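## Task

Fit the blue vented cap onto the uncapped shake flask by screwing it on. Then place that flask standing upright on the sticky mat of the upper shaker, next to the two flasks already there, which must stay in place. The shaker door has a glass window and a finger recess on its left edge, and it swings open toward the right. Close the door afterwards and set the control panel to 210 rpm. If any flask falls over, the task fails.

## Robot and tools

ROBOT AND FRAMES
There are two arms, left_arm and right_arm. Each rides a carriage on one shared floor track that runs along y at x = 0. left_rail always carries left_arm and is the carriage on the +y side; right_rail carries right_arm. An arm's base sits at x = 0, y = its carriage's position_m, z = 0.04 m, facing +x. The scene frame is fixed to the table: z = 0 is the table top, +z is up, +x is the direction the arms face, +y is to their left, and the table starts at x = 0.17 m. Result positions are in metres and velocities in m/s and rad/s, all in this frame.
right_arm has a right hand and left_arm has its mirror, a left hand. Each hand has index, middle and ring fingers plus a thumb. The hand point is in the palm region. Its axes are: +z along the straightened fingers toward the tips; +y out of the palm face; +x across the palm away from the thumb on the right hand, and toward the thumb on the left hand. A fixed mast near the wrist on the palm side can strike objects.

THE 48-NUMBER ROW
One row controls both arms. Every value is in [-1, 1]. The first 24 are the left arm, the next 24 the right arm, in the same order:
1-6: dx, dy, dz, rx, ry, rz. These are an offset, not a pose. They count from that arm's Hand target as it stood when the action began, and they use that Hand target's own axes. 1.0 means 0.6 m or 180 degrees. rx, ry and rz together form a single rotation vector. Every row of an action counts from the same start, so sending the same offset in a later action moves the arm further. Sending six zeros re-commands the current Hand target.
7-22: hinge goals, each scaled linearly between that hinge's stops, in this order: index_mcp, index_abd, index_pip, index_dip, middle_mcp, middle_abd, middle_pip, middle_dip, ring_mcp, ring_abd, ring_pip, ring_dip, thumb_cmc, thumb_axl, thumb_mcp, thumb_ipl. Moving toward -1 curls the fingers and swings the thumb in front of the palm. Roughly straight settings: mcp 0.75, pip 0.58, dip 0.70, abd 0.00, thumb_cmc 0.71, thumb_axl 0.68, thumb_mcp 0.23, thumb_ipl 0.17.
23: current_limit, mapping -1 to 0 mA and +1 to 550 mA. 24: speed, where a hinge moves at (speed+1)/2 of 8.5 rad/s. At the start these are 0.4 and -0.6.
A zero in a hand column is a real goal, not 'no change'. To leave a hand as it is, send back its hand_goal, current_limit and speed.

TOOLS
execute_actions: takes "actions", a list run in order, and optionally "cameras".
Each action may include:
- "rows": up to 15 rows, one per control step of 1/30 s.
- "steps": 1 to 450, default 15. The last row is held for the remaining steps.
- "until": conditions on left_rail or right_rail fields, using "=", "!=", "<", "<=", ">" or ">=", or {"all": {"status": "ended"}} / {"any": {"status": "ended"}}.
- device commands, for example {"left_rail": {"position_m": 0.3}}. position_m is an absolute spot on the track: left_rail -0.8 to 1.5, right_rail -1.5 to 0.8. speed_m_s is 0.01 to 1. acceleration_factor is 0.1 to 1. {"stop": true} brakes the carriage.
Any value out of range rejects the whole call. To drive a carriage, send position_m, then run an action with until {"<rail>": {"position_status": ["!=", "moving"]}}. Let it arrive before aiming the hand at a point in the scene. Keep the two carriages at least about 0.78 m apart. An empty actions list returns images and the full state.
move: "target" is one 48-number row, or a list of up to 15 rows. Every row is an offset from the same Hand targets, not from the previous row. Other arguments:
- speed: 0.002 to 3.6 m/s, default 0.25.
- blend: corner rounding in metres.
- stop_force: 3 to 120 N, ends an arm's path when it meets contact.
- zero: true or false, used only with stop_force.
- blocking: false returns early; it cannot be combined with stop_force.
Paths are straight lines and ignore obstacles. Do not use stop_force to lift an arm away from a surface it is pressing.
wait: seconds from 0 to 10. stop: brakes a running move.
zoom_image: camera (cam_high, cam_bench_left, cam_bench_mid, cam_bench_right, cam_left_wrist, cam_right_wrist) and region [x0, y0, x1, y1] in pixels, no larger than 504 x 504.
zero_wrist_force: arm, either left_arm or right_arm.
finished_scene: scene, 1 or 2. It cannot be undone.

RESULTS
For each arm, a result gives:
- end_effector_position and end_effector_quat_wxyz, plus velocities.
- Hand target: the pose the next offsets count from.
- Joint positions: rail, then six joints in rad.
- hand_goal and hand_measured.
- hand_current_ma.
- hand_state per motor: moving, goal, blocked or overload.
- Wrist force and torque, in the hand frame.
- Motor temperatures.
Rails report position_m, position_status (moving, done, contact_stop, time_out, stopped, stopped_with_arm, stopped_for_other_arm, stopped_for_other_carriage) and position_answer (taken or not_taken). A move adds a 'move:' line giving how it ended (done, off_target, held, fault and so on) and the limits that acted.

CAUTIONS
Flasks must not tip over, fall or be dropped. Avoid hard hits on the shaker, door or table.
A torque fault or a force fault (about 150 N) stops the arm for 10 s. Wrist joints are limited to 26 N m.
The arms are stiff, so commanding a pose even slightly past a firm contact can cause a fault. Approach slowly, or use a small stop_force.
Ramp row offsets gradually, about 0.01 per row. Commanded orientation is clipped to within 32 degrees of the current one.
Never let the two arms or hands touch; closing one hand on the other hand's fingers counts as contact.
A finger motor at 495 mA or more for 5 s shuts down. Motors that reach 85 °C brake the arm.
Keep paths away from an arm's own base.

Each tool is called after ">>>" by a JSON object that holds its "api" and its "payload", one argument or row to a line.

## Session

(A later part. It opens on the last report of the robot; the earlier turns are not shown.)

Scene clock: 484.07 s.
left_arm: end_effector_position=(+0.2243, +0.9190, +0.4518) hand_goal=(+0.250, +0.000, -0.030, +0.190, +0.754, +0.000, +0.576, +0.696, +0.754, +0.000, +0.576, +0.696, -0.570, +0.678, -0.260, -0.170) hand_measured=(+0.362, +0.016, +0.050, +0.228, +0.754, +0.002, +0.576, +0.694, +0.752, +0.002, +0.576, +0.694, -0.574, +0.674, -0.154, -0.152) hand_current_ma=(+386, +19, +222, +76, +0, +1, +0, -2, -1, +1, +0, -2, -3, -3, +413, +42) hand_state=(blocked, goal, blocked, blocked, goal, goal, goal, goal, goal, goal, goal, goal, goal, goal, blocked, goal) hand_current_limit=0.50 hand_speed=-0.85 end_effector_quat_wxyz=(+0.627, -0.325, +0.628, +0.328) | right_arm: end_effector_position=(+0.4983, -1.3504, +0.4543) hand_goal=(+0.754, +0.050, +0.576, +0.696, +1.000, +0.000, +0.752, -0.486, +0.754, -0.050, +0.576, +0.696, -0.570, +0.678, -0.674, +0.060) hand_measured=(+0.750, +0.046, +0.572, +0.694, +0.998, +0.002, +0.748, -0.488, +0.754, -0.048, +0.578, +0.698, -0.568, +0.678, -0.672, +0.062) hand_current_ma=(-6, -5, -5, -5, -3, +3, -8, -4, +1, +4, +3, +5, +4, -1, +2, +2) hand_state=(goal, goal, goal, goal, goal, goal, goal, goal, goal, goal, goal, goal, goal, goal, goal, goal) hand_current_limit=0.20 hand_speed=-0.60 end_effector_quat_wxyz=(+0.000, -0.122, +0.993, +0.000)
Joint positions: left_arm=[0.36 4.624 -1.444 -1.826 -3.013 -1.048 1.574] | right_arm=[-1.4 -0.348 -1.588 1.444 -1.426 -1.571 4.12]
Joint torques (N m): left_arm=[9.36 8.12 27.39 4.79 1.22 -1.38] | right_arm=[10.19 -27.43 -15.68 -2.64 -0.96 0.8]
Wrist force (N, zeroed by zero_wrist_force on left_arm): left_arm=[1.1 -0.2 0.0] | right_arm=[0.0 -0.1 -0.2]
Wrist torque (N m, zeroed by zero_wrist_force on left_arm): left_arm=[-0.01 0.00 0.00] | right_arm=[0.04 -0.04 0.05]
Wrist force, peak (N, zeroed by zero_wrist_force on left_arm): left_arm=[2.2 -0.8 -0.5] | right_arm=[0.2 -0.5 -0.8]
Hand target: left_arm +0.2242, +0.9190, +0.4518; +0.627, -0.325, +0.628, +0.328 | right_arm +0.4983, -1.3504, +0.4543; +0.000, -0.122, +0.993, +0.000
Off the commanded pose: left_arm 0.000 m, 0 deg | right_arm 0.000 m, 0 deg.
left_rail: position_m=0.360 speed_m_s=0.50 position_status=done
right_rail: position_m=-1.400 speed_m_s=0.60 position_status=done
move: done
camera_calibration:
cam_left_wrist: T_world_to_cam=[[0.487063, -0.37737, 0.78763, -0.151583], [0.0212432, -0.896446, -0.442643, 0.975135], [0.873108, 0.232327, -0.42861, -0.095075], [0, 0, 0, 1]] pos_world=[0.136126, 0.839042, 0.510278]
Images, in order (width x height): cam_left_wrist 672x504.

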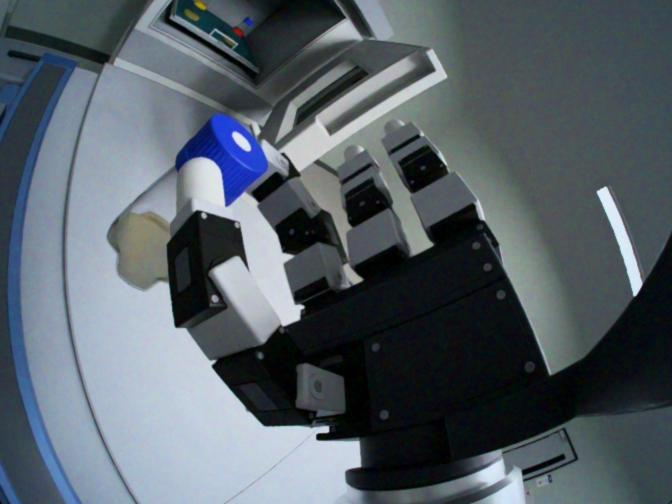

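>>> {"api": "execute_actions", "payload": {
  "actions": [
    {"left_rail":{"position_m":1.0,"speed_m_s":0.4,"acceleration_factor":0.4},"steps":200,"until":{"left_rail":{"position_status":["!=","moving"]}}}
  ]
}}

>>> {"api": "move", "payload": {
  "target": [0.07,-0.2117,0.4885,-0.0556,0,0,0.25,0,-0.03,0.19,0.754,0,0.576,0.696,0.754,0,0.576,0.696,-0.571,0.678,-0.26,-0.17,0.5,-0.85,0,0,0,0,0,0,0.754,0.05,0.576,0.696,1.0,0,0.752,-0.486,0.754,-0.05,0.576,0.696,-0.571,0.678,-0.674,0.059,0.2,-0.6],
  "speed": 0.15,
  "cameras": ["cam_left_wrist","cam_bench_left"]
}}

Scene clock: 488.93 s.
left_arm: end_effector_position=(+0.2242, +1.5590, +0.4518) hand_goal=(+0.250, +0.000, -0.030, +0.190, +0.754, +0.000, +0.576, +0.696, +0.754, +0.000, +0.576, +0.696, -0.570, +0.678, -0.260, -0.170) hand_measured=(+0.362, +0.016, +0.050, +0.228, +0.754, +0.002, +0.576, +0.694, +0.752, +0.002, +0.576, +0.694, -0.574, +0.674, -0.154, -0.152) hand_current_ma=(+386, +19, +222, +76, +0, +2, +0, -2, -1, +1, +0, -2, -3, -3, +412, +42) hand_state=(blocked, goal, blocked, blocked, goal, goal, goal, goal, goal, goal, goal, goal, goal, goal, blocked, goal) hand_current_limit=0.50 hand_speed=-0.85 end_effector_quat_wxyz=(+0.627, -0.325, +0.628, +0.328) | right_arm: end_effector_position=(+0.4983, -1.3504, +0.4543) hand_goal=(+0.754, +0.050, +0.576, +0.696, +1.000, +0.000, +0.752, -0.486, +0.754, -0.050, +0.576, +0.696, -0.570, +0.678, -0.674, +0.060) hand_measured=(+0.750, +0.046, +0.572, +0.694, +0.998, +0.002, +0.748, -0.488, +0.754, -0.048, +0.578, +0.698, -0.568, +0.678, -0.672, +0.062) hand_current_ma=(-6, -5, -5, -5, -3, +3, -8, -4, +1, +4, +3, +5, +4, -1, +2, +2) hand_state=(goal, goal, goal, goal, goal, goal, goal, goal, goal, goal, goal, goal, goal, goal, goal, goal) hand_current_limit=0.20 hand_speed=-0.60 end_effector_quat_wxyz=(+0.000, -0.122, +0.993, +0.000)
Joint positions: left_arm=[1 4.625 -1.444 -1.826 -3.013 -1.048 1.574] | right_arm=[-1.4 -0.348 -1.588 1.444 -1.426 -1.571 4.12]
Joint torques (N m): left_arm=[4.16 19.5 17.34 2.68 0.65 -1.22] | right_arm=[10.85 -27.72 -15.04 -2.68 -0.81 1.05]
Wrist force (N, zeroed by zero_wrist_force on left_arm): left_arm=[1.0 -0.5 0.3] | right_arm=[0.3 -0.1 -0.4]
Wrist torque (N m, zeroed by zero_wrist_force on left_arm): left_arm=[-0.06 0.03 -0.01] | right_arm=[0.06 -0.08 0.08]
Wrist force, peak (N, zeroed by zero_wrist_force on left_arm): left_arm=[1.3 -1.0 -0.3] | right_arm=[-0.1 -0.1 -0.8]
Hand target: left_arm +0.2242, +1.5590, +0.4518; +0.627, -0.325, +0.628, +0.328 | right_arm +0.4983, -1.3504, +0.4543; +0.000, -0.122, +0.993, +0.000
Off the commanded pose: left_arm 0.000 m, 0 deg | right_arm 0.000 m, 0 deg.
left_rail: position_m=1.000 speed_m_s=0.40 position_status=done
right_rail: position_m=-1.400 speed_m_s=0.60 position_status=done

Scene clock: 491.73 s.
left_arm: end_effector_position=(+0.4963, +1.7263, +0.4094) hand_goal=(+0.250, +0.000, -0.030, +0.190, +0.754, +0.000, +0.576, +0.696, +0.754, +0.000, +0.576, +0.696, -0.570, +0.678, -0.260, -0.170) hand_measured=(+0.362, +0.016, +0.050, +0.228, +0.754, +0.002, +0.576, +0.694, +0.752, +0.002, +0.576, +0.694, -0.574, +0.674, -0.154, -0.152) hand_current_ma=(+386, +19, +223, +76, +0, +2, +0, -2, -1, +1, +0, -2, -3, -4, +413, +42) hand_state=(blocked, goal, blocked, blocked, goal, goal, goal, goal, goal, goal, goal, goal, goal, goal, blocked, goal) hand_current_limit=0.50 hand_speed=-0.85 end_effector_quat_wxyz=(+0.596, -0.379, +0.597, +0.381) | right_arm: end_effector_position=(+0.4983, -1.3504, +0.4543) hand_goal=(+0.754, +0.050, +0.576, +0.696, +1.000, +0.000, +0.752, -0.486, +0.754, -0.050, +0.576, +0.696, -0.570, +0.678, -0.674, +0.060) hand_measured=(+0.750, +0.046, +0.572, +0.694, +0.998, +0.002, +0.748, -0.488, +0.754, -0.048, +0.578, +0.698, -0.568, +0.678, -0.672, +0.062) hand_current_ma=(-6, -5, -5, -5, -3, +3, -8, -4, +1, +4, +3, +5, +4, -1, +2, +2) hand_state=(goal, goal, goal, goal, goal, goal, goal, goal, goal, goal, goal, goal, goal, goal, goal, goal) hand_current_limit=0.20 hand_speed=-0.60 end_effector_quat_wxyz=(+0.000, -0.122, +0.993, +0.000)
Joint positions: left_arm=[1 4.131 -2.266 -0.868 -3.148 -1.716 1.574] | right_arm=[-1.4 -0.348 -1.588 1.444 -1.426 -1.571 4.12]
Joint torques (N m): left_arm=[-5.94 42.31 26.74 -0.94 -1.08 -1.57] | right_arm=[10.98 -28.79 -15.78 -2.48 -0.94 1.26]
Wrist force (N, zeroed by zero_wrist_force on left_arm): left_arm=[0.7 -0.4 0.1] | right_arm=[0.0 0.1 -0.4]
Wrist torque (N m, zeroed by zero_wrist_force on left_arm): left_arm=[-0.04 0.05 0.03] | right_arm=[0.09 -0.04 0.05]
Wrist force, peak (N, zeroed by zero_wrist_force on left_arm): left_arm=[1.2 -0.8 0.8] | right_arm=[-0.1 -0.4 -0.8]
Hand target: left_arm +0.4963, +1.7263, +0.4094; +0.596, -0.379, +0.597, +0.381 | right_arm +0.4983, -1.3504, +0.4543; +0.000, -0.122, +0.993, +0.000
Off the commanded pose: left_arm 0.000 m, 0 deg | right_arm 0.000 m, 0 deg.
left_rail: position_m=1.000 speed_m_s=0.40 position_status=done
right_rail: position_m=-1.400 speed_m_s=0.60 position_status=done
move: done
camera_calibration:
cam_left_wrist: T_world_to_cam=[[0.544977, -0.287389, 0.787659, -0.130206], [0.176897, -0.878866, -0.443061, 1.56693], [0.819577, 0.380793, -0.428124, -0.768291], [0, 0, 0, 1]] pos_world=[0.423449, 1.63226, 0.467878]
Images, in order (width x height): cam_bench_left 672x504, cam_left_wrist 672x504.

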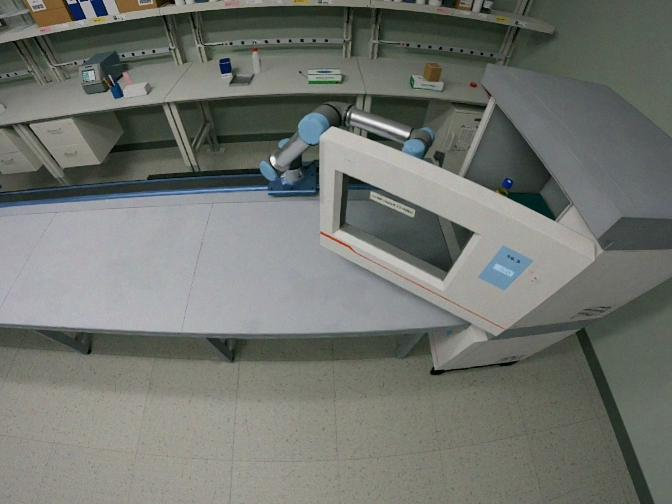

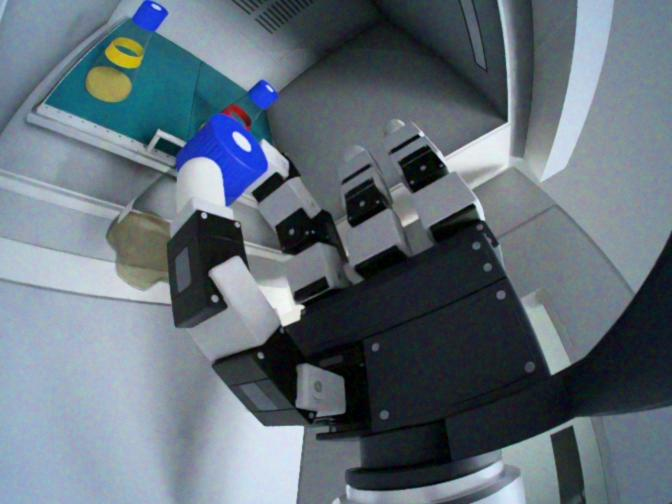

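>>> {"api": "execute_actions", "payload": {
  "actions": [
    {"left_rail":{"position_m":1.38,"speed_m_s":0.2,"acceleration_factor":0.3},"steps":200,"until":{"left_rail":{"position_status":["!=","moving"]}}}
  ],
  "cameras": ["cam_left_wrist"]
}}

Scene clock: 496.10 s.
left_arm: end_effector_position=(+0.4963, +2.1063, +0.4094) hand_goal=(+0.250, +0.000, -0.030, +0.190, +0.754, +0.000, +0.576, +0.696, +0.754, +0.000, +0.576, +0.696, -0.570, +0.678, -0.260, -0.170) hand_measured=(+0.362, +0.016, +0.050, +0.228, +0.754, +0.002, +0.576, +0.694, +0.752, +0.002, +0.576, +0.694, -0.574, +0.674, -0.154, -0.152) hand_current_ma=(+386, +19, +223, +76, +0, +2, +0, -2, -1, +1, +0, -2, -3, -4, +412, +42) hand_state=(blocked, goal, blocked, blocked, goal, goal, goal, goal, goal, goal, goal, goal, goal, goal, blocked, goal) hand_current_limit=0.50 hand_speed=-0.85 end_effector_quat_wxyz=(+0.596, -0.379, +0.597, +0.381) | right_arm: end_effector_position=(+0.4983, -1.3504, +0.4543) hand_goal=(+0.754, +0.050, +0.576, +0.696, +1.000, +0.000, +0.752, -0.486, +0.754, -0.050, +0.576, +0.696, -0.570, +0.678, -0.674, +0.060) hand_measured=(+0.750, +0.046, +0.572, +0.694, +0.998, +0.002, +0.748, -0.488, +0.754, -0.048, +0.578, +0.698, -0.568, +0.678, -0.672, +0.062) hand_current_ma=(-6, -5, -5, -5, -3, +3, -8, -4, +1, +4, +3, +5, +4, -1, +2, +2) hand_state=(goal, goal, goal, goal, goal, goal, goal, goal, goal, goal, goal, goal, goal, goal, goal, goal) hand_current_limit=0.20 hand_speed=-0.60 end_effector_quat_wxyz=(+0.000, -0.122, +0.993, +0.000)
Joint positions: left_arm=[1.38 4.131 -2.266 -0.868 -3.148 -1.716 1.574] | right_arm=[-1.4 -0.348 -1.588 1.444 -1.426 -1.571 4.12]
Joint torques (N m): left_arm=[6.56 45.73 21.91 0.33 -0.72 -1.37] | right_arm=[9.9 -28.52 -15.33 -2.53 -0.93 1.12]
Wrist force (N, zeroed by zero_wrist_force on left_arm): left_arm=[0.7 -1.0 -0.1] | right_arm=[0.2 -0.2 -0.2]
Wrist torque (N m, zeroed by zero_wrist_force on left_arm): left_arm=[-0.10 0.06 0.04] | right_arm=[0.03 -0.06 0.06]
Wrist force, peak (N, zeroed by zero_wrist_force on left_arm): left_arm=[1.2 -0.6 -0.5] | right_arm=[0.2 -0.6 -0.5]
Hand target: left_arm +0.4963, +2.1063, +0.4094; +0.596, -0.379, +0.597, +0.381 | right_arm +0.4983, -1.3504, +0.4543; +0.000, -0.122, +0.993, +0.000
Off the commanded pose: left_arm 0.000 m, 0 deg | right_arm 0.000 m, 0 deg.
left_rail: position_m=1.380 speed_m_s=0.20 position_status=done
right_rail: position_m=-1.400 speed_m_s=0.60 position_status=done
camera_calibration:
cam_left_wrist: T_world_to_cam=[[0.544977, -0.287389, 0.787659, -0.020998], [0.176897, -0.878866, -0.443061, 1.9009], [0.819577, 0.380793, -0.428124, -0.912993], [0, 0, 0, 1]] pos_world=[0.423449, 2.01226, 0.467878]
Images, in order (width x height): cam_left_wrist 672x504.

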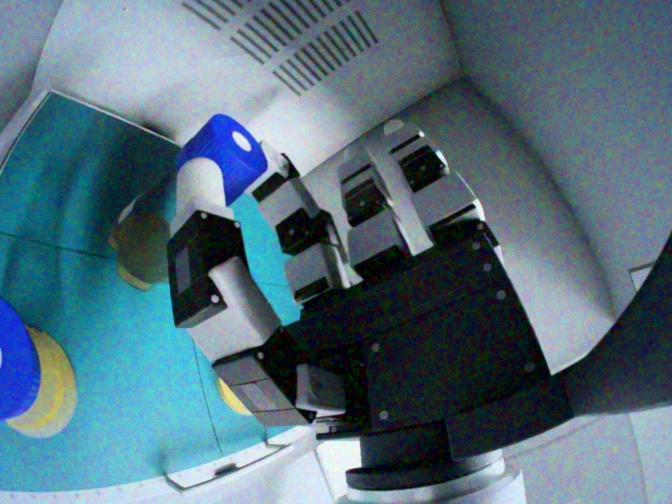

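>>> {"api": "move", "payload": {
  "target": [0.058,0,0,0,0,0,0.25,0,-0.03,0.19,0.754,0,0.576,0.696,0.754,0,0.576,0.696,-0.571,0.678,-0.26,-0.17,0.5,-0.85,0,0,0,0,0,0,0.754,0.05,0.576,0.696,1.0,0,0.752,-0.486,0.754,-0.05,0.576,0.696,-0.571,0.678,-0.674,0.059,0.2,-0.6],
  "speed": 0.05
}}

>>> {"api": "move", "payload": {
  "target": [0.05,0,0,0,0,0,0.25,0,-0.03,0.19,0.754,0,0.576,0.696,0.754,0,0.576,0.696,-0.571,0.678,-0.26,-0.17,0.5,-0.85,0,0,0,0,0,0,0.754,0.05,0.576,0.696,1.0,0,0.752,-0.486,0.754,-0.05,0.576,0.696,-0.571,0.678,-0.674,0.059,0.2,-0.6],
  "speed": 0.01,
  "stop_force": 4,
  "cameras": ["cam_left_wrist"]
}}

Scene clock: 498.13 s.
left_arm: end_effector_position=(+0.4962, +2.1064, +0.3747) hand_goal=(+0.250, +0.000, -0.030, +0.190, +0.754, +0.000, +0.576, +0.696, +0.754, +0.000, +0.576, +0.696, -0.570, +0.678, -0.260, -0.170) hand_measured=(+0.362, +0.016, +0.050, +0.228, +0.754, +0.002, +0.576, +0.694, +0.752, +0.002, +0.576, +0.694, -0.574, +0.674, -0.154, -0.152) hand_current_ma=(+386, +19, +223, +76, +0, +2, +0, -2, -1, +1, +0, -2, -3, -4, +412, +42) hand_state=(blocked, goal, blocked, blocked, goal, goal, goal, goal, goal, goal, goal, goal, goal, goal, blocked, goal) hand_current_limit=0.50 hand_speed=-0.85 end_effector_quat_wxyz=(+0.596, -0.379, +0.597, +0.381) | right_arm: end_effector_position=(+0.4983, -1.3504, +0.4543) hand_goal=(+0.754, +0.050, +0.576, +0.696, +1.000, +0.000, +0.752, -0.486, +0.754, -0.050, +0.576, +0.696, -0.570, +0.678, -0.674, +0.060) hand_measured=(+0.750, +0.046, +0.572, +0.694, +0.998, +0.002, +0.748, -0.488, +0.754, -0.048, +0.578, +0.698, -0.568, +0.678, -0.672, +0.062) hand_current_ma=(-6, -5, -5, -5, -3, +3, -8, -4, +1, +4, +3, +5, +4, -1, +2, +2) hand_state=(goal, goal, goal, goal, goal, goal, goal, goal, goal, goal, goal, goal, goal, goal, goal, goal) hand_current_limit=0.20 hand_speed=-0.60 end_effector_quat_wxyz=(+0.000, -0.122, +0.993, +0.000)
Joint positions: left_arm=[1.38 4.131 -2.27 -0.951 -3.062 -1.716 1.574] | right_arm=[-1.4 -0.348 -1.588 1.444 -1.426 -1.571 4.12]
Joint torques (N m): left_arm=[9.53 41.68 13.12 4.93 1.1 0.69] | right_arm=[10.62 -27.17 -14.43 -2.5 -1.02 1.11]
Wrist force (N, zeroed by zero_wrist_force on left_arm): left_arm=[0.4 -0.7 -0.3] | right_arm=[0.3 -0.3 -0.3]
Wrist torque (N m, zeroed by zero_wrist_force on left_arm): left_arm=[-0.03 0.09 0.03] | right_arm=[0.02 -0.07 0.06]
Wrist force, peak (N, zeroed by zero_wrist_force on left_arm): left_arm=[1.3 -0.6 -0.2] | right_arm=[0.2 0.0 -0.7]
Hand target: left_arm +0.4962, +2.1064, +0.3746; +0.596, -0.379, +0.597, +0.381 | right_arm +0.4983, -1.3504, +0.4543; +0.000, -0.122, +0.993, +0.000
Off the commanded pose: left_arm 0.000 m, 0 deg | right_arm 0.000 m, 0 deg.
left_rail: position_m=1.380 speed_m_s=0.20 position_status=done
right_rail: position_m=-1.400 speed_m_s=0.60 position_status=done
move: done

Scene clock: 501.93 s.
left_arm: end_effector_position=(+0.4961, +2.1065, +0.3446) hand_goal=(+0.250, +0.000, -0.030, +0.190, +0.754, +0.000, +0.576, +0.696, +0.754, +0.000, +0.576, +0.696, -0.570, +0.678, -0.260, -0.170) hand_measured=(+0.362, +0.016, +0.050, +0.228, +0.754, +0.002, +0.576, +0.694, +0.752, +0.002, +0.576, +0.694, -0.574, +0.674, -0.154, -0.152) hand_current_ma=(+386, +19, +223, +76, +0, +2, +0, -2, -1, +1, +0, -2, -3, -4, +413, +42) hand_state=(blocked, goal, blocked, blocked, goal, goal, goal, goal, goal, goal, goal, goal, goal, goal, blocked, goal) hand_current_limit=0.50 hand_speed=-0.85 end_effector_quat_wxyz=(+0.596, -0.379, +0.597, +0.381) | right_arm: end_effector_position=(+0.4983, -1.3504, +0.4543) hand_goal=(+0.754, +0.050, +0.576, +0.696, +1.000, +0.000, +0.752, -0.486, +0.754, -0.050, +0.576, +0.696, -0.570, +0.678, -0.674, +0.060) hand_measured=(+0.750, +0.046, +0.572, +0.694, +0.998, +0.002, +0.748, -0.488, +0.754, -0.048, +0.578, +0.698, -0.568, +0.678, -0.672, +0.062) hand_current_ma=(-6, -5, -5, -5, -3, +3, -8, -4, +1, +4, +3, +5, +4, -1, +2, +2) hand_state=(goal, goal, goal, goal, goal, goal, goal, goal, goal, goal, goal, goal, goal, goal, goal, goal) hand_current_limit=0.20 hand_speed=-0.60 end_effector_quat_wxyz=(+0.000, -0.122, +0.993, +0.000)
Joint positions: left_arm=[1.38 4.131 -2.28 -1.011 -2.991 -1.716 1.574] | right_arm=[-1.4 -0.348 -1.588 1.444 -1.426 -1.571 4.12]
Joint torques (N m): left_arm=[10.03 42.02 13.18 5.13 1.37 1.36] | right_arm=[10.26 -28.55 -15.6 -2.42 -1.02 1.31]
Wrist force (N, zeroed by zero_wrist_force on left_arm): left_arm=[0.7 -0.6 -0.7] | right_arm=[0.1 0.0 -0.7]
Wrist torque (N m, zeroed by zero_wrist_force on left_arm): left_arm=[0.00 0.06 0.02] | right_arm=[0.10 -0.06 0.06]
Wrist force, peak (N, zeroed by zero_wrist_force on left_arm): left_arm=[0.9 -0.8 -1.0] | right_arm=[0.0 -0.1 -0.8]
Hand target: left_arm +0.4961, +2.1065, +0.3446; +0.596, -0.379, +0.597, +0.381 | right_arm +0.4983, -1.3504, +0.4543; +0.000, -0.122, +0.993, +0.000
Off the commanded pose: left_arm 0.000 m, 0 deg | right_arm 0.000 m, 0 deg.
left_rail: position_m=1.380 speed_m_s=0.20 position_status=done
right_rail: position_m=-1.400 speed_m_s=0.60 position_status=done
move: done
camera_calibration:
cam_left_wrist: T_world_to_cam=[[0.544977, -0.287389, 0.787659, 0.03018], [0.176897, -0.878866, -0.443061, 1.87231], [0.819577, 0.380793, -0.428124, -0.940609], [0, 0, 0, 1]] pos_world=[0.423249, 2.01236, 0.403078]
Images, in order (width x height): cam_left_wrist 672x504.

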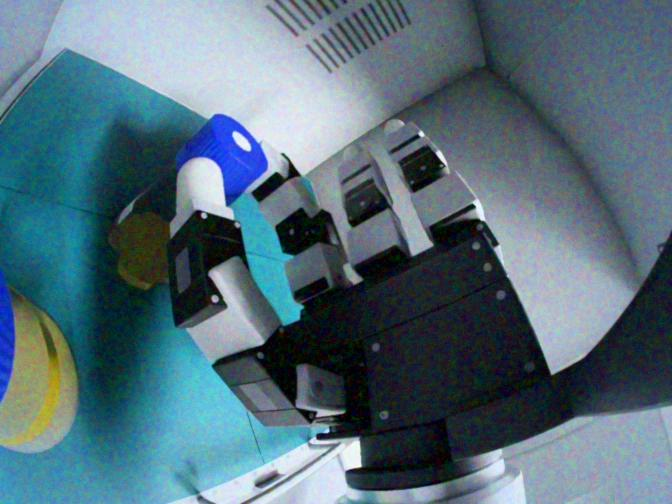

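>>> {"api": "zoom_image", "payload": {
  "camera": "cam_left_wrist",
  "region": [0, 40, 320, 504]
}}

Scaled by 1.086 from the camera's 672x504 image, which has a finer 960x720 frame.

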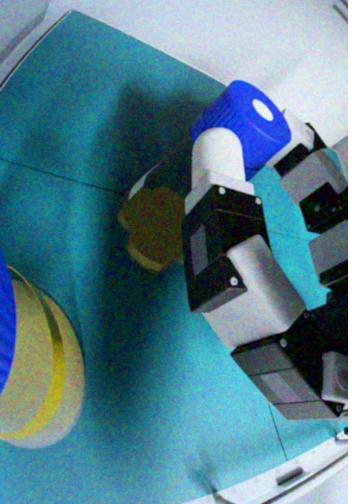

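>>> {"api": "move", "payload": {
  "target": [0.018,0,0,0,0,0,0.25,0,-0.03,0.19,0.754,0,0.576,0.696,0.754,0,0.576,0.696,-0.571,0.678,-0.26,-0.17,0.5,-0.85,0,0,0,0,0,0,0.754,0.05,0.576,0.696,1.0,0,0.752,-0.486,0.754,-0.05,0.576,0.696,-0.571,0.678,-0.674,0.059,0.2,-0.6],
  "speed": 0.01,
  "stop_force": 4,
  "cameras": ["cam_left_wrist"]
}}

Scene clock: 507.67 s.
left_arm: end_effector_position=(+0.4961, +2.1065, +0.3406) hand_goal=(+0.250, +0.000, -0.030, +0.190, +0.754, +0.000, +0.576, +0.696, +0.754, +0.000, +0.576, +0.696, -0.570, +0.678, -0.260, -0.170) hand_measured=(+0.362, -0.008, +0.050, +0.228, +0.754, +0.002, +0.576, +0.694, +0.752, +0.002, +0.576, +0.694, -0.584, +0.668, -0.154, -0.152) hand_current_ma=(+386, -8, +223, +76, +0, +2, +0, -2, -1, +1, +0, -2, -18, -16, +413, +43) hand_state=(blocked, goal, blocked, blocked, goal, goal, goal, goal, goal, goal, goal, goal, goal, goal, blocked, goal) hand_current_limit=0.50 hand_speed=-0.85 end_effector_quat_wxyz=(+0.596, -0.379, +0.597, +0.381) | right_arm: end_effector_position=(+0.4983, -1.3504, +0.4543) hand_goal=(+0.754, +0.050, +0.576, +0.696, +1.000, +0.000, +0.752, -0.486, +0.754, -0.050, +0.576, +0.696, -0.570, +0.678, -0.674, +0.060) hand_measured=(+0.750, +0.046, +0.572, +0.694, +0.998, +0.002, +0.748, -0.488, +0.754, -0.048, +0.578, +0.698, -0.568, +0.678, -0.672, +0.062) hand_current_ma=(-6, -5, -5, -5, -3, +3, -8, -4, +1, +4, +3, +5, +4, -1, +2, +2) hand_state=(goal, goal, goal, goal, goal, goal, goal, goal, goal, goal, goal, goal, goal, goal, goal, goal) hand_current_limit=0.20 hand_speed=-0.60 end_effector_quat_wxyz=(+0.000, -0.122, +0.993, +0.000)
Joint positions: left_arm=[1.38 4.131 -2.282 -1.019 -2.982 -1.716 1.574] | right_arm=[-1.4 -0.348 -1.588 1.444 -1.426 -1.571 4.12]
Joint torques (N m): left_arm=[8.26 57.95 25.57 -1.51 1.16 1.22] | right_arm=[9.22 -27.85 -15.83 -2.58 -0.75 1.32]
Wrist force (N, zeroed by zero_wrist_force on left_arm): left_arm=[-1.6 -0.8 -0.6] | right_arm=[0.1 -0.3 -0.6]
Wrist torque (N m, zeroed by zero_wrist_force on left_arm): left_arm=[-0.06 0.00 0.06] | right_arm=[0.05 -0.05 0.05]
Wrist force, peak (N, zeroed by zero_wrist_force on left_arm): left_arm=[-3.7 -0.2 -0.9] | right_arm=[0.1 -0.5 -0.8]
Hand target: left_arm +0.4961, +2.1065, +0.3406; +0.596, -0.379, +0.597, +0.381 (not the last commanded pose) | right_arm +0.4983, -1.3504, +0.4543; +0.000, -0.122, +0.993, +0.000
Off the commanded pose: left_arm 0.007 m, 0 deg | right_arm 0.000 m, 0 deg.
left_rail: position_m=1.380 speed_m_s=0.20 position_status=done
right_rail: position_m=-1.400 speed_m_s=0.60 position_status=done
move: contact (left_arm)
camera_calibration:
cam_left_wrist: T_world_to_cam=[[0.544992, -0.287329, 0.787671, 0.0333084], [0.176998, -0.878848, -0.443055, 1.8705], [0.819546, 0.380877, -0.428108, -0.942566], [0, 0, 0, 1]] pos_world=[0.423249, 2.01246, 0.398978]
Images, in order (width x height): cam_left_wrist 672x504.

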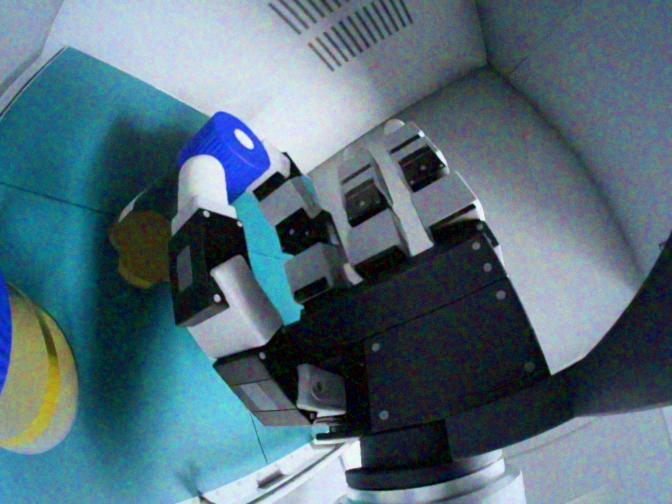

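>>> {"api": "move", "payload": {
  "target": [0.008,0,0,0,0,0,0.25,0,-0.03,0.19,0.754,0,0.576,0.696,0.754,0,0.576,0.696,-0.571,0.678,-0.26,-0.17,0.5,-0.85,0,0,0,0,0,0,0.754,0.05,0.576,0.696,1.0,0,0.752,-0.486,0.754,-0.05,0.576,0.696,-0.571,0.678,-0.674,0.059,0.2,-0.6],
  "speed": 0.008,
  "stop_force": 8
}}

>>> {"api": "move", "payload": {
  "target": [0,0,0,0,0,0,0.42,0,0.06,0.235,0.754,0,0.576,0.696,0.754,0,0.576,0.696,-0.571,0.678,-0.08,-0.14,0.5,-0.85,0,0,0,0,0,0,0.754,0.05,0.576,0.696,1.0,0,0.752,-0.486,0.754,-0.05,0.576,0.696,-0.571,0.678,-0.674,0.059,0.2,-0.6],
  "speed": 0.1,
  "cameras": ["cam_left_wrist"]
}}

Scene clock: 509.47 s.
left_arm: end_effector_position=(+0.4961, +2.1065, +0.3358) hand_goal=(+0.250, +0.000, -0.030, +0.190, +0.754, +0.000, +0.576, +0.696, +0.754, +0.000, +0.576, +0.696, -0.570, +0.678, -0.260, -0.170) hand_measured=(+0.362, -0.012, +0.050, +0.228, +0.754, +0.002, +0.576, +0.694, +0.752, +0.002, +0.576, +0.694, -0.604, +0.654, -0.156, -0.152) hand_current_ma=(+386, -12, +223, +76, +0, +2, +0, -2, -1, +1, +0, -2, -67, -55, +412, +43) hand_state=(blocked, goal, blocked, blocked, goal, goal, goal, goal, goal, goal, goal, goal, blocked, blocked, blocked, goal) hand_current_limit=0.50 hand_speed=-0.85 end_effector_quat_wxyz=(+0.596, -0.379, +0.597, +0.381) | right_arm: end_effector_position=(+0.4983, -1.3504, +0.4543) hand_goal=(+0.754, +0.050, +0.576, +0.696, +1.000, +0.000, +0.752, -0.486, +0.754, -0.050, +0.576, +0.696, -0.570, +0.678, -0.674, +0.060) hand_measured=(+0.750, +0.046, +0.572, +0.694, +0.998, +0.002, +0.748, -0.488, +0.754, -0.048, +0.578, +0.698, -0.568, +0.678, -0.672, +0.062) hand_current_ma=(-6, -5, -5, -5, -3, +3, -8, -4, +1, +4, +3, +5, +4, -1, +2, +2) hand_state=(goal, goal, goal, goal, goal, goal, goal, goal, goal, goal, goal, goal, goal, goal, goal, goal) hand_current_limit=0.20 hand_speed=-0.60 end_effector_quat_wxyz=(+0.000, -0.122, +0.993, +0.000)
Joint positions: left_arm=[1.38 4.131 -2.284 -1.028 -2.971 -1.716 1.574] | right_arm=[-1.4 -0.348 -1.588 1.444 -1.426 -1.571 4.12]
Joint torques (N m): left_arm=[9.15 37.37 10.73 3.95 1.35 0.82] | right_arm=[10.09 -28.65 -16.24 -2.62 -0.98 1.48]
Wrist force (N, zeroed by zero_wrist_force on left_arm): left_arm=[-4.5 0.1 -1.0] | right_arm=[0.2 0.1 -0.5]
Wrist torque (N m, zeroed by zero_wrist_force on left_arm): left_arm=[0.01 0.02 0.06] | right_arm=[0.09 -0.07 0.06]
Wrist force, peak (N, zeroed by zero_wrist_force on left_arm): left_arm=[-4.8 -0.4 -0.8] | right_arm=[0.4 -0.2 -0.8]
Hand target: left_arm +0.4961, +2.1065, +0.3358; +0.596, -0.379, +0.597, +0.381 | right_arm +0.4983, -1.3504, +0.4543; +0.000, -0.122, +0.993, +0.000
Off the commanded pose: left_arm 0.000 m, 0 deg | right_arm 0.000 m, 0 deg.
left_rail: position_m=1.380 speed_m_s=0.20 position_status=done
right_rail: position_m=-1.400 speed_m_s=0.60 position_status=done
move: done

Scene clock: 510.13 s.
left_arm: end_effector_position=(+0.4961, +2.1065, +0.3357) hand_goal=(+0.420, +0.000, +0.060, +0.236, +0.754, +0.000, +0.576, +0.696, +0.754, +0.000, +0.576, +0.696, -0.570, +0.678, -0.080, -0.140) hand_measured=(+0.418, +0.000, +0.064, +0.238, +0.754, +0.002, +0.576, +0.694, +0.752, +0.002, +0.576, +0.694, -0.562, +0.678, -0.080, -0.136) hand_current_ma=(-2, +0, +2, +2, +0, +2, +0, -2, -1, +1, +0, -2, +8, +1, +0, +4) hand_state=(goal, goal, goal, goal, goal, goal, goal, goal, goal, goal, goal, goal, goal, goal, goal, goal) hand_current_limit=0.50 hand_speed=-0.85 end_effector_quat_wxyz=(+0.596, -0.379, +0.597, +0.381) | right_arm: end_effector_position=(+0.4983, -1.3504, +0.4543) hand_goal=(+0.754, +0.050, +0.576, +0.696, +1.000, +0.000, +0.752, -0.486, +0.754, -0.050, +0.576, +0.696, -0.570, +0.678, -0.674, +0.060) hand_measured=(+0.750, +0.046, +0.572, +0.694, +0.998, +0.002, +0.748, -0.488, +0.754, -0.048, +0.578, +0.698, -0.568, +0.678, -0.672, +0.062) hand_current_ma=(-6, -5, -5, -5, -3, +3, -8, -4, +1, +4, +3, +5, +4, -1, +2, +2) hand_state=(goal, goal, goal, goal, goal, goal, goal, goal, goal, goal, goal, goal, goal, goal, goal, goal) hand_current_limit=0.20 hand_speed=-0.60 end_effector_quat_wxyz=(+0.000, -0.122, +0.993, +0.000)
Joint positions: left_arm=[1.38 4.131 -2.284 -1.028 -2.971 -1.715 1.574] | right_arm=[-1.4 -0.348 -1.588 1.444 -1.426 -1.571 4.12]
Joint torques (N m): left_arm=[9.91 46.27 17.1 4.01 1.14 0.87] | right_arm=[10.49 -28.18 -15.91 -2.52 -0.87 1.32]
Wrist force (N, zeroed by zero_wrist_force on left_arm): left_arm=[0.1 -0.2 -0.5] | right_arm=[-0.1 -0.3 -0.3]
Wrist torque (N m, zeroed by zero_wrist_force on left_arm): left_arm=[0.01 0.06 0.02] | right_arm=[0.03 -0.03 0.04]
Wrist force, peak (N, zeroed by zero_wrist_force on left_arm): left_arm=[-4.1 -0.3 -1.1] | right_arm=[0.2 -0.3 -0.6]
Hand target: left_arm +0.4961, +2.1065, +0.3358; +0.596, -0.379, +0.597, +0.381 | right_arm +0.4983, -1.3504, +0.4543; +0.000, -0.122, +0.993, +0.000
Off the commanded pose: left_arm 0.000 m, 0 deg | right_arm 0.000 m, 0 deg.
left_rail: position_m=1.380 speed_m_s=0.20 position_status=done
right_rail: position_m=-1.400 speed_m_s=0.60 position_status=done
move: done
camera_calibration:
cam_left_wrist: T_world_to_cam=[[0.544977, -0.287389, 0.787659, 0.0372189], [0.176897, -0.878866, -0.443061, 1.86845], [0.819577, 0.380793, -0.428124, -0.944457], [0, 0, 0, 1]] pos_world=[0.423249, 2.01246, 0.394178]
Images, in order (width x height): cam_left_wrist 672x504.

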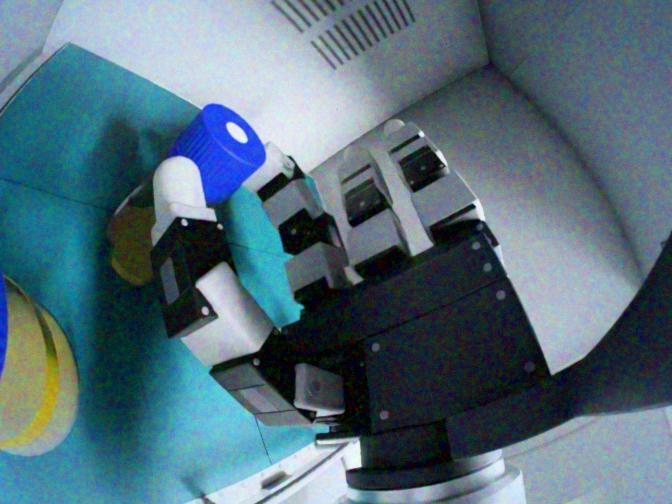

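>>> {"api": "move", "payload": {
  "target": [0,0,0,0,0,0,0.65,0,0.14,0.25,0.754,0,0.576,0.696,0.754,0,0.576,0.696,-0.571,0.678,0.15,-0.14,0.5,-0.7,0,0,0,0,0,0,0.754,0.05,0.576,0.696,1.0,0,0.752,-0.486,0.754,-0.05,0.576,0.696,-0.571,0.678,-0.674,0.059,0.2,-0.6],
  "speed": 0.1,
  "cameras": ["cam_left_wrist"]
}}

>>> {"api": "zoom_image", "payload": {
  "camera": "cam_left_wrist",
  "region": [0, 40, 320, 504]
}}

Scene clock: 511.20 s.
left_arm: end_effector_position=(+0.4961, +2.1065, +0.3358) hand_goal=(+0.650, +0.000, +0.140, +0.250, +0.754, +0.000, +0.576, +0.696, +0.754, +0.000, +0.576, +0.696, -0.570, +0.678, +0.150, -0.140) hand_measured=(+0.648, +0.002, +0.138, +0.248, +0.754, +0.002, +0.576, +0.694, +0.752, +0.002, +0.576, +0.694, -0.562, +0.678, +0.148, -0.138) hand_current_ma=(-2, +0, -2, -2, +0, +2, +0, -2, -1, +1, +0, -2, +8, +1, -2, +2) hand_state=(goal, goal, goal, goal, goal, goal, goal, goal, goal, goal, goal, goal, goal, goal, goal, goal) hand_current_limit=0.50 hand_speed=-0.70 end_effector_quat_wxyz=(+0.596, -0.379, +0.597, +0.381) | right_arm: end_effector_position=(+0.4983, -1.3504, +0.4543) hand_goal=(+0.754, +0.050, +0.576, +0.696, +1.000, +0.000, +0.752, -0.486, +0.754, -0.050, +0.576, +0.696, -0.570, +0.678, -0.674, +0.060) hand_measured=(+0.750, +0.046, +0.572, +0.694, +0.998, +0.002, +0.748, -0.488, +0.754, -0.048, +0.578, +0.698, -0.568, +0.678, -0.672, +0.062) hand_current_ma=(-6, -5, -5, -5, -3, +3, -8, -4, +1, +4, +3, +5, +4, -1, +2, +2) hand_state=(goal, goal, goal, goal, goal, goal, goal, goal, goal, goal, goal, goal, goal, goal, goal, goal) hand_current_limit=0.20 hand_speed=-0.60 end_effector_quat_wxyz=(+0.000, -0.122, +0.993, +0.000)
Joint positions: left_arm=[1.38 4.131 -2.284 -1.028 -2.971 -1.715 1.574] | right_arm=[-1.4 -0.348 -1.588 1.444 -1.426 -1.571 4.12]
Joint torques (N m): left_arm=[9.75 52.55 21.64 3.97 0.68 1.13] | right_arm=[11.28 -27.25 -16.21 -2.58 -0.97 1.51]
Wrist force (N, zeroed by zero_wrist_force on left_arm): left_arm=[-0.1 -0.6 -0.6] | right_arm=[0.2 -0.4 -0.5]
Wrist torque (N m, zeroed by zero_wrist_force on left_arm): left_arm=[-0.01 0.07 0.03] | right_arm=[0.03 -0.06 0.05]
Wrist force, peak (N, zeroed by zero_wrist_force on left_arm): left_arm=[-0.4 -1.2 -0.9] | right_arm=[0.3 -0.3 -0.7]
Hand target: left_arm +0.4961, +2.1065, +0.3358; +0.596, -0.379, +0.597, +0.381 | right_arm +0.4983, -1.3504, +0.4543; +0.000, -0.122, +0.993, +0.000
Off the commanded pose: left_arm 0.000 m, 0 deg | right_arm 0.000 m, 0 deg.
left_rail: position_m=1.380 speed_m_s=0.20 position_status=done
right_rail: position_m=-1.400 speed_m_s=0.60 position_status=done
move: done
camera_calibration:
cam_left_wrist: T_world_to_cam=[[0.544968, -0.287342, 0.787683, 0.03712], [0.176925, -0.878881, -0.443018, 1.86846], [0.819578, 0.380792, -0.428124, -0.944456], [0, 0, 0, 1]] pos_world=[0.423249, 2.01246, 0.394178]
Images, in order (width x height): cam_left_wrist 672x504.

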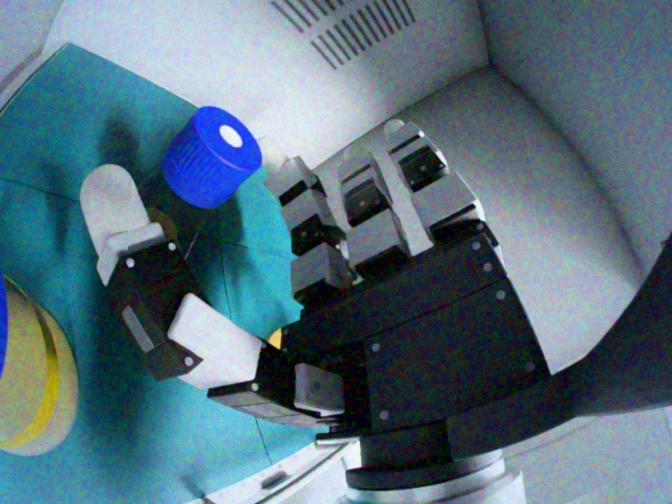

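Scaled by 1.086 from the camera's 672x504 image, which has a finer 960x720 frame.

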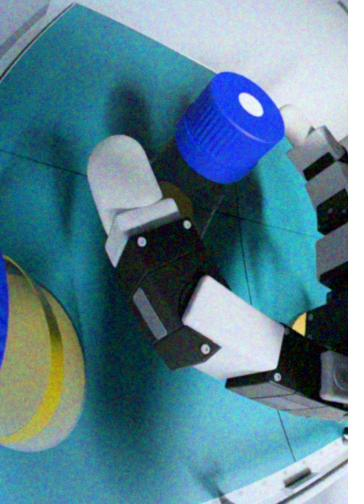

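>>> {"api": "move", "payload": {
  "target": [-0.125,0,0,0,0,0,0.65,0,0.14,0.25,0.754,0,0.576,0.696,0.754,0,0.576,0.696,-0.571,0.678,0.15,-0.14,0.5,-0.7,0,0,0,0,0,0,0.754,0.05,0.576,0.696,1.0,0,0.752,-0.486,0.754,-0.05,0.576,0.696,-0.571,0.678,-0.674,0.059,0.2,-0.6],
  "speed": 0.08,
  "cameras": ["cam_left_wrist"]
}}

>>> {"api": "execute_actions", "payload": {
  "actions": [
    {"left_rail":{"position_m":1.0,"speed_m_s":0.3,"acceleration_factor":0.5},"steps":200,"until":{"left_rail":{"position_status":["!=","moving"]}}}
  ],
  "cameras": ["cam_left_wrist"]
}}

Scene clock: 513.07 s.
left_arm: end_effector_position=(+0.4963, +2.1063, +0.4108) hand_goal=(+0.650, +0.000, +0.140, +0.250, +0.754, +0.000, +0.576, +0.696, +0.754, +0.000, +0.576, +0.696, -0.570, +0.678, +0.150, -0.140) hand_measured=(+0.648, +0.002, +0.138, +0.248, +0.754, +0.002, +0.576, +0.694, +0.752, +0.002, +0.576, +0.694, -0.562, +0.678, +0.148, -0.138) hand_current_ma=(-2, +1, -2, -2, +0, +2, +0, -2, -1, +1, +0, -2, +8, +1, -2, +2) hand_state=(goal, goal, goal, goal, goal, goal, goal, goal, goal, goal, goal, goal, goal, goal, goal, goal) hand_current_limit=0.50 hand_speed=-0.70 end_effector_quat_wxyz=(+0.596, -0.379, +0.597, +0.381) | right_arm: end_effector_position=(+0.4983, -1.3504, +0.4543) hand_goal=(+0.754, +0.050, +0.576, +0.696, +1.000, +0.000, +0.752, -0.486, +0.754, -0.050, +0.576, +0.696, -0.570, +0.678, -0.674, +0.060) hand_measured=(+0.750, +0.046, +0.572, +0.694, +0.998, +0.002, +0.748, -0.488, +0.754, -0.048, +0.578, +0.698, -0.568, +0.678, -0.672, +0.062) hand_current_ma=(-6, -5, -5, -5, -3, +3, -8, -4, +1, +4, +3, +5, +4, -1, +2, +2) hand_state=(goal, goal, goal, goal, goal, goal, goal, goal, goal, goal, goal, goal, goal, goal, goal, goal) hand_current_limit=0.20 hand_speed=-0.60 end_effector_quat_wxyz=(+0.000, -0.122, +0.993, +0.000)
Joint positions: left_arm=[1.38 4.131 -2.266 -0.865 -3.151 -1.716 1.574] | right_arm=[-1.4 -0.348 -1.588 1.444 -1.426 -1.571 4.12]
Joint torques (N m): left_arm=[-5.17 40.97 26.91 -0.9 -1.23 -1.54] | right_arm=[10.31 -28.07 -16.28 -2.55 -1.07 1.54]
Wrist force (N, zeroed by zero_wrist_force on left_arm): left_arm=[0.1 -0.4 -0.1] | right_arm=[0.0 0.0 -0.4]
Wrist torque (N m, zeroed by zero_wrist_force on left_arm): left_arm=[-0.02 0.04 0.04] | right_arm=[0.07 -0.04 0.05]
Wrist force, peak (N, zeroed by zero_wrist_force on left_arm): left_arm=[0.7 -0.7 -0.7] | right_arm=[0.2 -0.1 -0.9]
Hand target: left_arm +0.4963, +2.1063, +0.4108; +0.596, -0.379, +0.597, +0.381 | right_arm +0.4983, -1.3504, +0.4543; +0.000, -0.122, +0.993, +0.000
Off the commanded pose: left_arm 0.000 m, 0 deg | right_arm 0.000 m, 0 deg.
left_rail: position_m=1.380 speed_m_s=0.20 position_status=done
right_rail: position_m=-1.400 speed_m_s=0.60 position_status=done
move: done
camera_calibration:
cam_left_wrist: T_world_to_cam=[[0.545015, -0.287446, 0.787612, -0.0219793], [0.176928, -0.878809, -0.44316, 1.90144], [0.819545, 0.380879, -0.428108, -0.912562], [0, 0, 0, 1]] pos_world=[0.423448, 2.01226, 0.469278]
Images, in order (width x height): cam_left_wrist 672x504.

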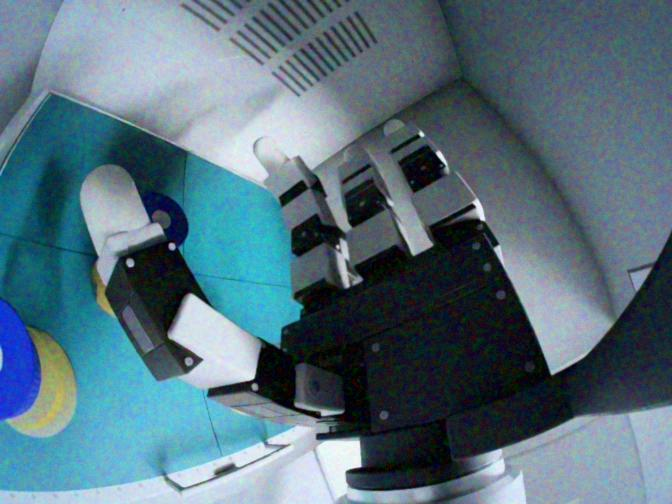

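Scene clock: 515.63 s.
left_arm: end_effector_position=(+0.4963, +1.7263, +0.4108) hand_goal=(+0.650, +0.000, +0.140, +0.250, +0.754, +0.000, +0.576, +0.696, +0.754, +0.000, +0.576, +0.696, -0.570, +0.678, +0.150, -0.140) hand_measured=(+0.648, +0.002, +0.138, +0.248, +0.754, +0.002, +0.576, +0.694, +0.752, +0.002, +0.576, +0.694, -0.562, +0.678, +0.148, -0.138) hand_current_ma=(-2, +1, -2, -2, +0, +2, +0, -2, -1, +1, +0, -2, +8, +1, -2, +2) hand_state=(goal, goal, goal, goal, goal, goal, goal, goal, goal, goal, goal, goal, goal, goal, goal, goal) hand_current_limit=0.50 hand_speed=-0.70 end_effector_quat_wxyz=(+0.596, -0.379, +0.597, +0.381) | right_arm: end_effector_position=(+0.4983, -1.3504, +0.4543) hand_goal=(+0.754, +0.050, +0.576, +0.696, +1.000, +0.000, +0.752, -0.486, +0.754, -0.050, +0.576, +0.696, -0.570, +0.678, -0.674, +0.060) hand_measured=(+0.750, +0.046, +0.572, +0.694, +0.998, +0.002, +0.748, -0.488, +0.754, -0.048, +0.578, +0.698, -0.568, +0.678, -0.672, +0.062) hand_current_ma=(-6, -5, -5, -5, -3, +3, -8, -4, +1, +4, +3, +5, +4, -1, +2, +2) hand_state=(goal, goal, goal, goal, goal, goal, goal, goal, goal, goal, goal, goal, goal, goal, goal, goal) hand_current_limit=0.20 hand_speed=-0.60 end_effector_quat_wxyz=(+0.000, -0.122, +0.993, +0.000)
Joint positions: left_arm=[1 4.131 -2.266 -0.865 -3.151 -1.716 1.574] | right_arm=[-1.4 -0.348 -1.588 1.444 -1.426 -1.571 4.12]
Joint torques (N m): left_arm=[1.67 51.43 19.41 0.37 -0.31 -1.43] | right_arm=[9.03 -27.75 -15.51 -2.58 -1.17 1.47]
Wrist force (N, zeroed by zero_wrist_force on left_arm): left_arm=[0.1 -0.3 0.0] | right_arm=[0.1 -0.2 -0.5]
Wrist torque (N m, zeroed by zero_wrist_force on left_arm): left_arm=[-0.01 0.05 0.05] | right_arm=[0.04 -0.05 0.04]
Wrist force, peak (N, zeroed by zero_wrist_force on left_arm): left_arm=[0.1 -0.9 -0.4] | right_arm=[0.2 -0.5 -0.7]
Hand target: left_arm +0.4963, +1.7263, +0.4108; +0.596, -0.379, +0.597, +0.381 | right_arm +0.4983, -1.3504, +0.4543; +0.000, -0.122, +0.993, +0.000
Off the commanded pose: left_arm 0.000 m, 0 deg | right_arm 0.000 m, 0 deg.
left_rail: position_m=1.000 speed_m_s=0.30 position_status=done
right_rail: position_m=-1.400 speed_m_s=0.60 position_status=done
camera_calibration:
cam_left_wrist: T_world_to_cam=[[0.544977, -0.287389, 0.787659, -0.13123], [0.176897, -0.878866, -0.443061, 1.5675], [0.819577, 0.380793, -0.428124, -0.767735], [0, 0, 0, 1]] pos_world=[0.423449, 1.63226, 0.469178]
Images, in order (width x height): cam_left_wrist 672x504.

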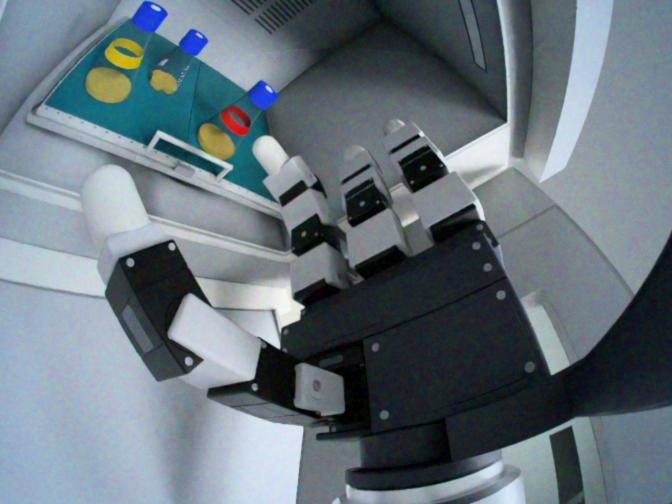

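>>> {"api": "move", "payload": {
  "target": [-0.065,0.293,-0.444,0.0556,0,0,0.754,0,0.576,0.696,0.754,0,0.576,0.696,0.754,0,0.576,0.696,0.714,0.678,0.226,0.168,0.4,-0.4,0,0,0,0,0,0,0.754,0.05,0.576,0.696,1.0,0,0.752,-0.486,0.754,-0.05,0.576,0.696,-0.571,0.678,-0.674,0.059,0.2,-0.6],
  "speed": 0.3
}}

>>> {"api": "execute_actions", "payload": {
  "actions": [
    {"left_rail":{"position_m":0.5,"speed_m_s":0.5,"acceleration_factor":0.7},"steps":200,"until":{"left_rail":{"position_status":["!=","moving"]}}}
  ],
  "cameras": ["cam_left_wrist"]
}}

Scene clock: 520.77 s.
left_arm: end_effector_position=(+0.2245, +1.5591, +0.4501) hand_goal=(+0.754, +0.000, +0.576, +0.696, +0.754, +0.000, +0.576, +0.696, +0.754, +0.000, +0.576, +0.696, +0.714, +0.678, +0.226, +0.168) hand_measured=(+0.752, +0.002, +0.572, +0.694, +0.754, +0.002, +0.576, +0.694, +0.752, +0.002, +0.576, +0.694, +0.712, +0.678, +0.224, +0.166) hand_current_ma=(-1, +1, -2, -2, +0, +2, +0, -2, -1, +1, +0, -2, -2, +1, -1, -2) hand_state=(goal, goal, goal, goal, goal, goal, goal, goal, goal, goal, goal, goal, goal, goal, goal, goal) hand_current_limit=0.40 hand_speed=-0.40 end_effector_quat_wxyz=(+0.627, -0.325, +0.628, +0.328) | right_arm: end_effector_position=(+0.4983, -1.3504, +0.4543) hand_goal=(+0.754, +0.050, +0.576, +0.696, +1.000, +0.000, +0.752, -0.486, +0.754, -0.050, +0.576, +0.696, -0.570, +0.678, -0.674, +0.060) hand_measured=(+0.750, +0.046, +0.572, +0.694, +0.998, +0.002, +0.748, -0.488, +0.754, -0.048, +0.578, +0.698, -0.568, +0.678, -0.672, +0.062) hand_current_ma=(-6, -5, -5, -5, -3, +3, -8, -4, +1, +4, +3, +5, +4, -1, +2, +2) hand_state=(goal, goal, goal, goal, goal, goal, goal, goal, goal, goal, goal, goal, goal, goal, goal, goal) hand_current_limit=0.20 hand_speed=-0.60 end_effector_quat_wxyz=(+0.000, -0.122, +0.993, +0.000)
Joint positions: left_arm=[1 4.624 -1.445 -1.83 -3.008 -1.049 1.574] | right_arm=[-1.4 -0.348 -1.588 1.444 -1.426 -1.571 4.12]
Joint torques (N m): left_arm=[8.3 25.19 13.33 -1.14 1.12 -1.59] | right_arm=[9.54 -27.42 -15.53 -2.64 -0.92 1.67]
Wrist force (N, zeroed by zero_wrist_force on left_arm): left_arm=[0.3 -0.3 0.1] | right_arm=[0.0 -0.6 -0.4]
Wrist torque (N m, zeroed by zero_wrist_force on left_arm): left_arm=[-0.03 0.00 0.13] | right_arm=[0.01 -0.05 0.04]
Wrist force, peak (N, zeroed by zero_wrist_force on left_arm): left_arm=[0.4 -1.7 1.1] | right_arm=[-0.1 -0.5 -0.7]
Hand target: left_arm +0.2245, +1.5591, +0.4501; +0.627, -0.325, +0.628, +0.328 | right_arm +0.4983, -1.3504, +0.4543; +0.000, -0.122, +0.993, +0.000
Off the commanded pose: left_arm 0.000 m, 0 deg | right_arm 0.000 m, 0 deg.
left_rail: position_m=1.000 speed_m_s=0.30 position_status=done
right_rail: position_m=-1.400 speed_m_s=0.60 position_status=done
move: done

Scene clock: 523.27 s.
left_arm: end_effector_position=(+0.2245, +1.0591, +0.4501) hand_goal=(+0.754, +0.000, +0.576, +0.696, +0.754, +0.000, +0.576, +0.696, +0.754, +0.000, +0.576, +0.696, +0.714, +0.678, +0.226, +0.168) hand_measured=(+0.752, +0.002, +0.572, +0.694, +0.754, +0.002, +0.576, +0.694, +0.752, +0.002, +0.576, +0.694, +0.712, +0.678, +0.224, +0.166) hand_current_ma=(-1, +1, -2, -2, +0, +2, +0, -2, -1, +2, +0, -2, -2, +1, -1, -2) hand_state=(goal, goal, goal, goal, goal, goal, goal, goal, goal, goal, goal, goal, goal, goal, goal, goal) hand_current_limit=0.40 hand_speed=-0.40 end_effector_quat_wxyz=(+0.627, -0.325, +0.628, +0.328) | right_arm: end_effector_position=(+0.4983, -1.3504, +0.4543) hand_goal=(+0.754, +0.050, +0.576, +0.696, +1.000, +0.000, +0.752, -0.486, +0.754, -0.050, +0.576, +0.696, -0.570, +0.678, -0.674, +0.060) hand_measured=(+0.750, +0.046, +0.572, +0.694, +0.998, +0.002, +0.748, -0.488, +0.754, -0.048, +0.578, +0.698, -0.568, +0.678, -0.672, +0.062) hand_current_ma=(-6, -5, -5, -5, -3, +3, -8, -4, +1, +4, +3, +5, +4, -1, +2, +2) hand_state=(goal, goal, goal, goal, goal, goal, goal, goal, goal, goal, goal, goal, goal, goal, goal, goal) hand_current_limit=0.20 hand_speed=-0.60 end_effector_quat_wxyz=(+0.000, -0.122, +0.993, +0.000)
Joint positions: left_arm=[0.5 4.624 -1.445 -1.83 -3.008 -1.049 1.574] | right_arm=[-1.4 -0.348 -1.588 1.444 -1.426 -1.571 4.12]
Joint torques (N m): left_arm=[4.81 12.36 23.07 0.95 0.73 -1.55] | right_arm=[9.43 -28.55 -15.26 -2.46 -0.81 1.52]
Wrist force (N, zeroed by zero_wrist_force on left_arm): left_arm=[0.0 -0.4 -0.3] | right_arm=[0.1 0.0 -0.4]
Wrist torque (N m, zeroed by zero_wrist_force on left_arm): left_arm=[0.00 0.04 0.10] | right_arm=[0.07 -0.06 0.06]
Wrist force, peak (N, zeroed by zero_wrist_force on left_arm): left_arm=[0.2 -1.0 -0.7] | right_arm=[-0.1 -0.3 -0.8]
Hand target: left_arm +0.2245, +1.0591, +0.4501; +0.627, -0.325, +0.628, +0.328 | right_arm +0.4983, -1.3504, +0.4543; +0.000, -0.122, +0.993, +0.000
Off the commanded pose: left_arm 0.000 m, 0 deg | right_arm 0.000 m, 0 deg.
left_rail: position_m=0.500 speed_m_s=0.50 position_status=done
right_rail: position_m=-1.400 speed_m_s=0.60 position_status=done
camera_calibration:
cam_left_wrist: T_world_to_cam=[[0.487028, -0.377407, 0.787634, -0.097482], [0.021346, -0.896404, -0.442724, 1.09995], [0.873125, 0.232432, -0.428518, -0.128767], [0, 0, 0, 1]] pos_world=[0.136426, 0.979142, 0.508578]
Images, in order (width x height): cam_left_wrist 672x504.

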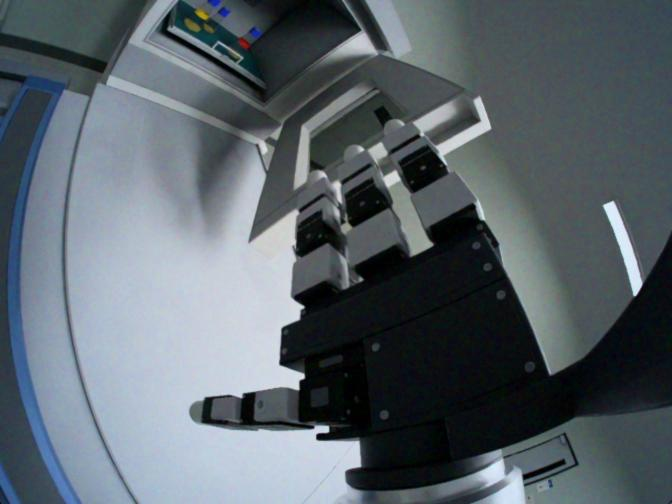

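>>> {"api": "wait", "payload": {
  "seconds": 0.1,
  "cameras": ["cam_bench_left"]
}}

Scene clock: 527.07 s.
left_arm: end_effector_position=(+0.2245, +1.0591, +0.4501) hand_goal=(+0.754, +0.000, +0.576, +0.696, +0.754, +0.000, +0.576, +0.696, +0.754, +0.000, +0.576, +0.696, +0.714, +0.678, +0.226, +0.168) hand_measured=(+0.752, +0.002, +0.572, +0.694, +0.754, +0.002, +0.576, +0.694, +0.752, +0.002, +0.576, +0.694, +0.712, +0.678, +0.224, +0.166) hand_current_ma=(-1, +1, -2, -2, +0, +2, +0, -2, -1, +2, +0, -2, -2, +1, -1, -2) hand_state=(goal, goal, goal, goal, goal, goal, goal, goal, goal, goal, goal, goal, goal, goal, goal, goal) hand_current_limit=0.40 hand_speed=-0.40 end_effector_quat_wxyz=(+0.627, -0.325, +0.628, +0.328) | right_arm: end_effector_position=(+0.4983, -1.3504, +0.4543) hand_goal=(+0.754, +0.050, +0.576, +0.696, +1.000, +0.000, +0.752, -0.486, +0.754, -0.050, +0.576, +0.696, -0.570, +0.678, -0.674, +0.060) hand_measured=(+0.750, +0.046, +0.572, +0.694, +0.998, +0.002, +0.748, -0.488, +0.754, -0.048, +0.578, +0.698, -0.568, +0.678, -0.672, +0.062) hand_current_ma=(-6, -5, -5, -5, -3, +3, -8, -4, +1, +4, +3, +5, +4, -1, +2, +2) hand_state=(goal, goal, goal, goal, goal, goal, goal, goal, goal, goal, goal, goal, goal, goal, goal, goal) hand_current_limit=0.20 hand_speed=-0.60 end_effector_quat_wxyz=(+0.000, -0.122, +0.993, +0.000)
Joint positions: left_arm=[0.5 4.624 -1.445 -1.83 -3.008 -1.049 1.574] | right_arm=[-1.4 -0.348 -1.588 1.444 -1.426 -1.571 4.12]
Joint torques (N m): left_arm=[0.01 13.6 25.76 4.32 -0.43 -1.39] | right_arm=[9.83 -28.44 -15.63 -2.62 -0.93 1.6]
Wrist force (N, zeroed by zero_wrist_force on left_arm): left_arm=[0.2 -0.4 0.1] | right_arm=[0.1 -0.3 -0.3]
Wrist torque (N m, zeroed by zero_wrist_force on left_arm): left_arm=[-0.04 0.03 0.12] | right_arm=[0.03 -0.05 0.04]
Wrist force, peak (N, zeroed by zero_wrist_force on left_arm): left_arm=[0.3 -1.0 0.2] | right_arm=[0.6 0.0 -0.8]
Hand target: left_arm +0.2245, +1.0591, +0.4501; +0.627, -0.325, +0.628, +0.328 | right_arm +0.4983, -1.3504, +0.4543; +0.000, -0.122, +0.993, +0.000
Off the commanded pose: left_arm 0.000 m, 0 deg | right_arm 0.000 m, 0 deg.
left_rail: position_m=0.500 speed_m_s=0.50 position_status=done
right_rail: position_m=-1.400 speed_m_s=0.60 position_status=done
wait: 0.10 s; at rest from the start
Images, in order (width x height): cam_bench_left 672x504.

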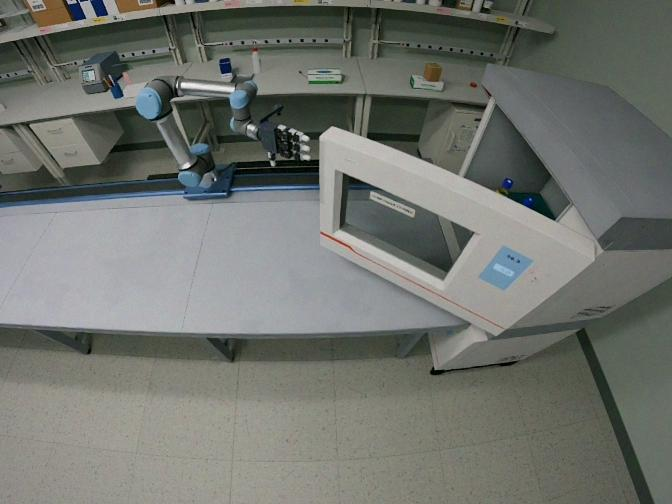

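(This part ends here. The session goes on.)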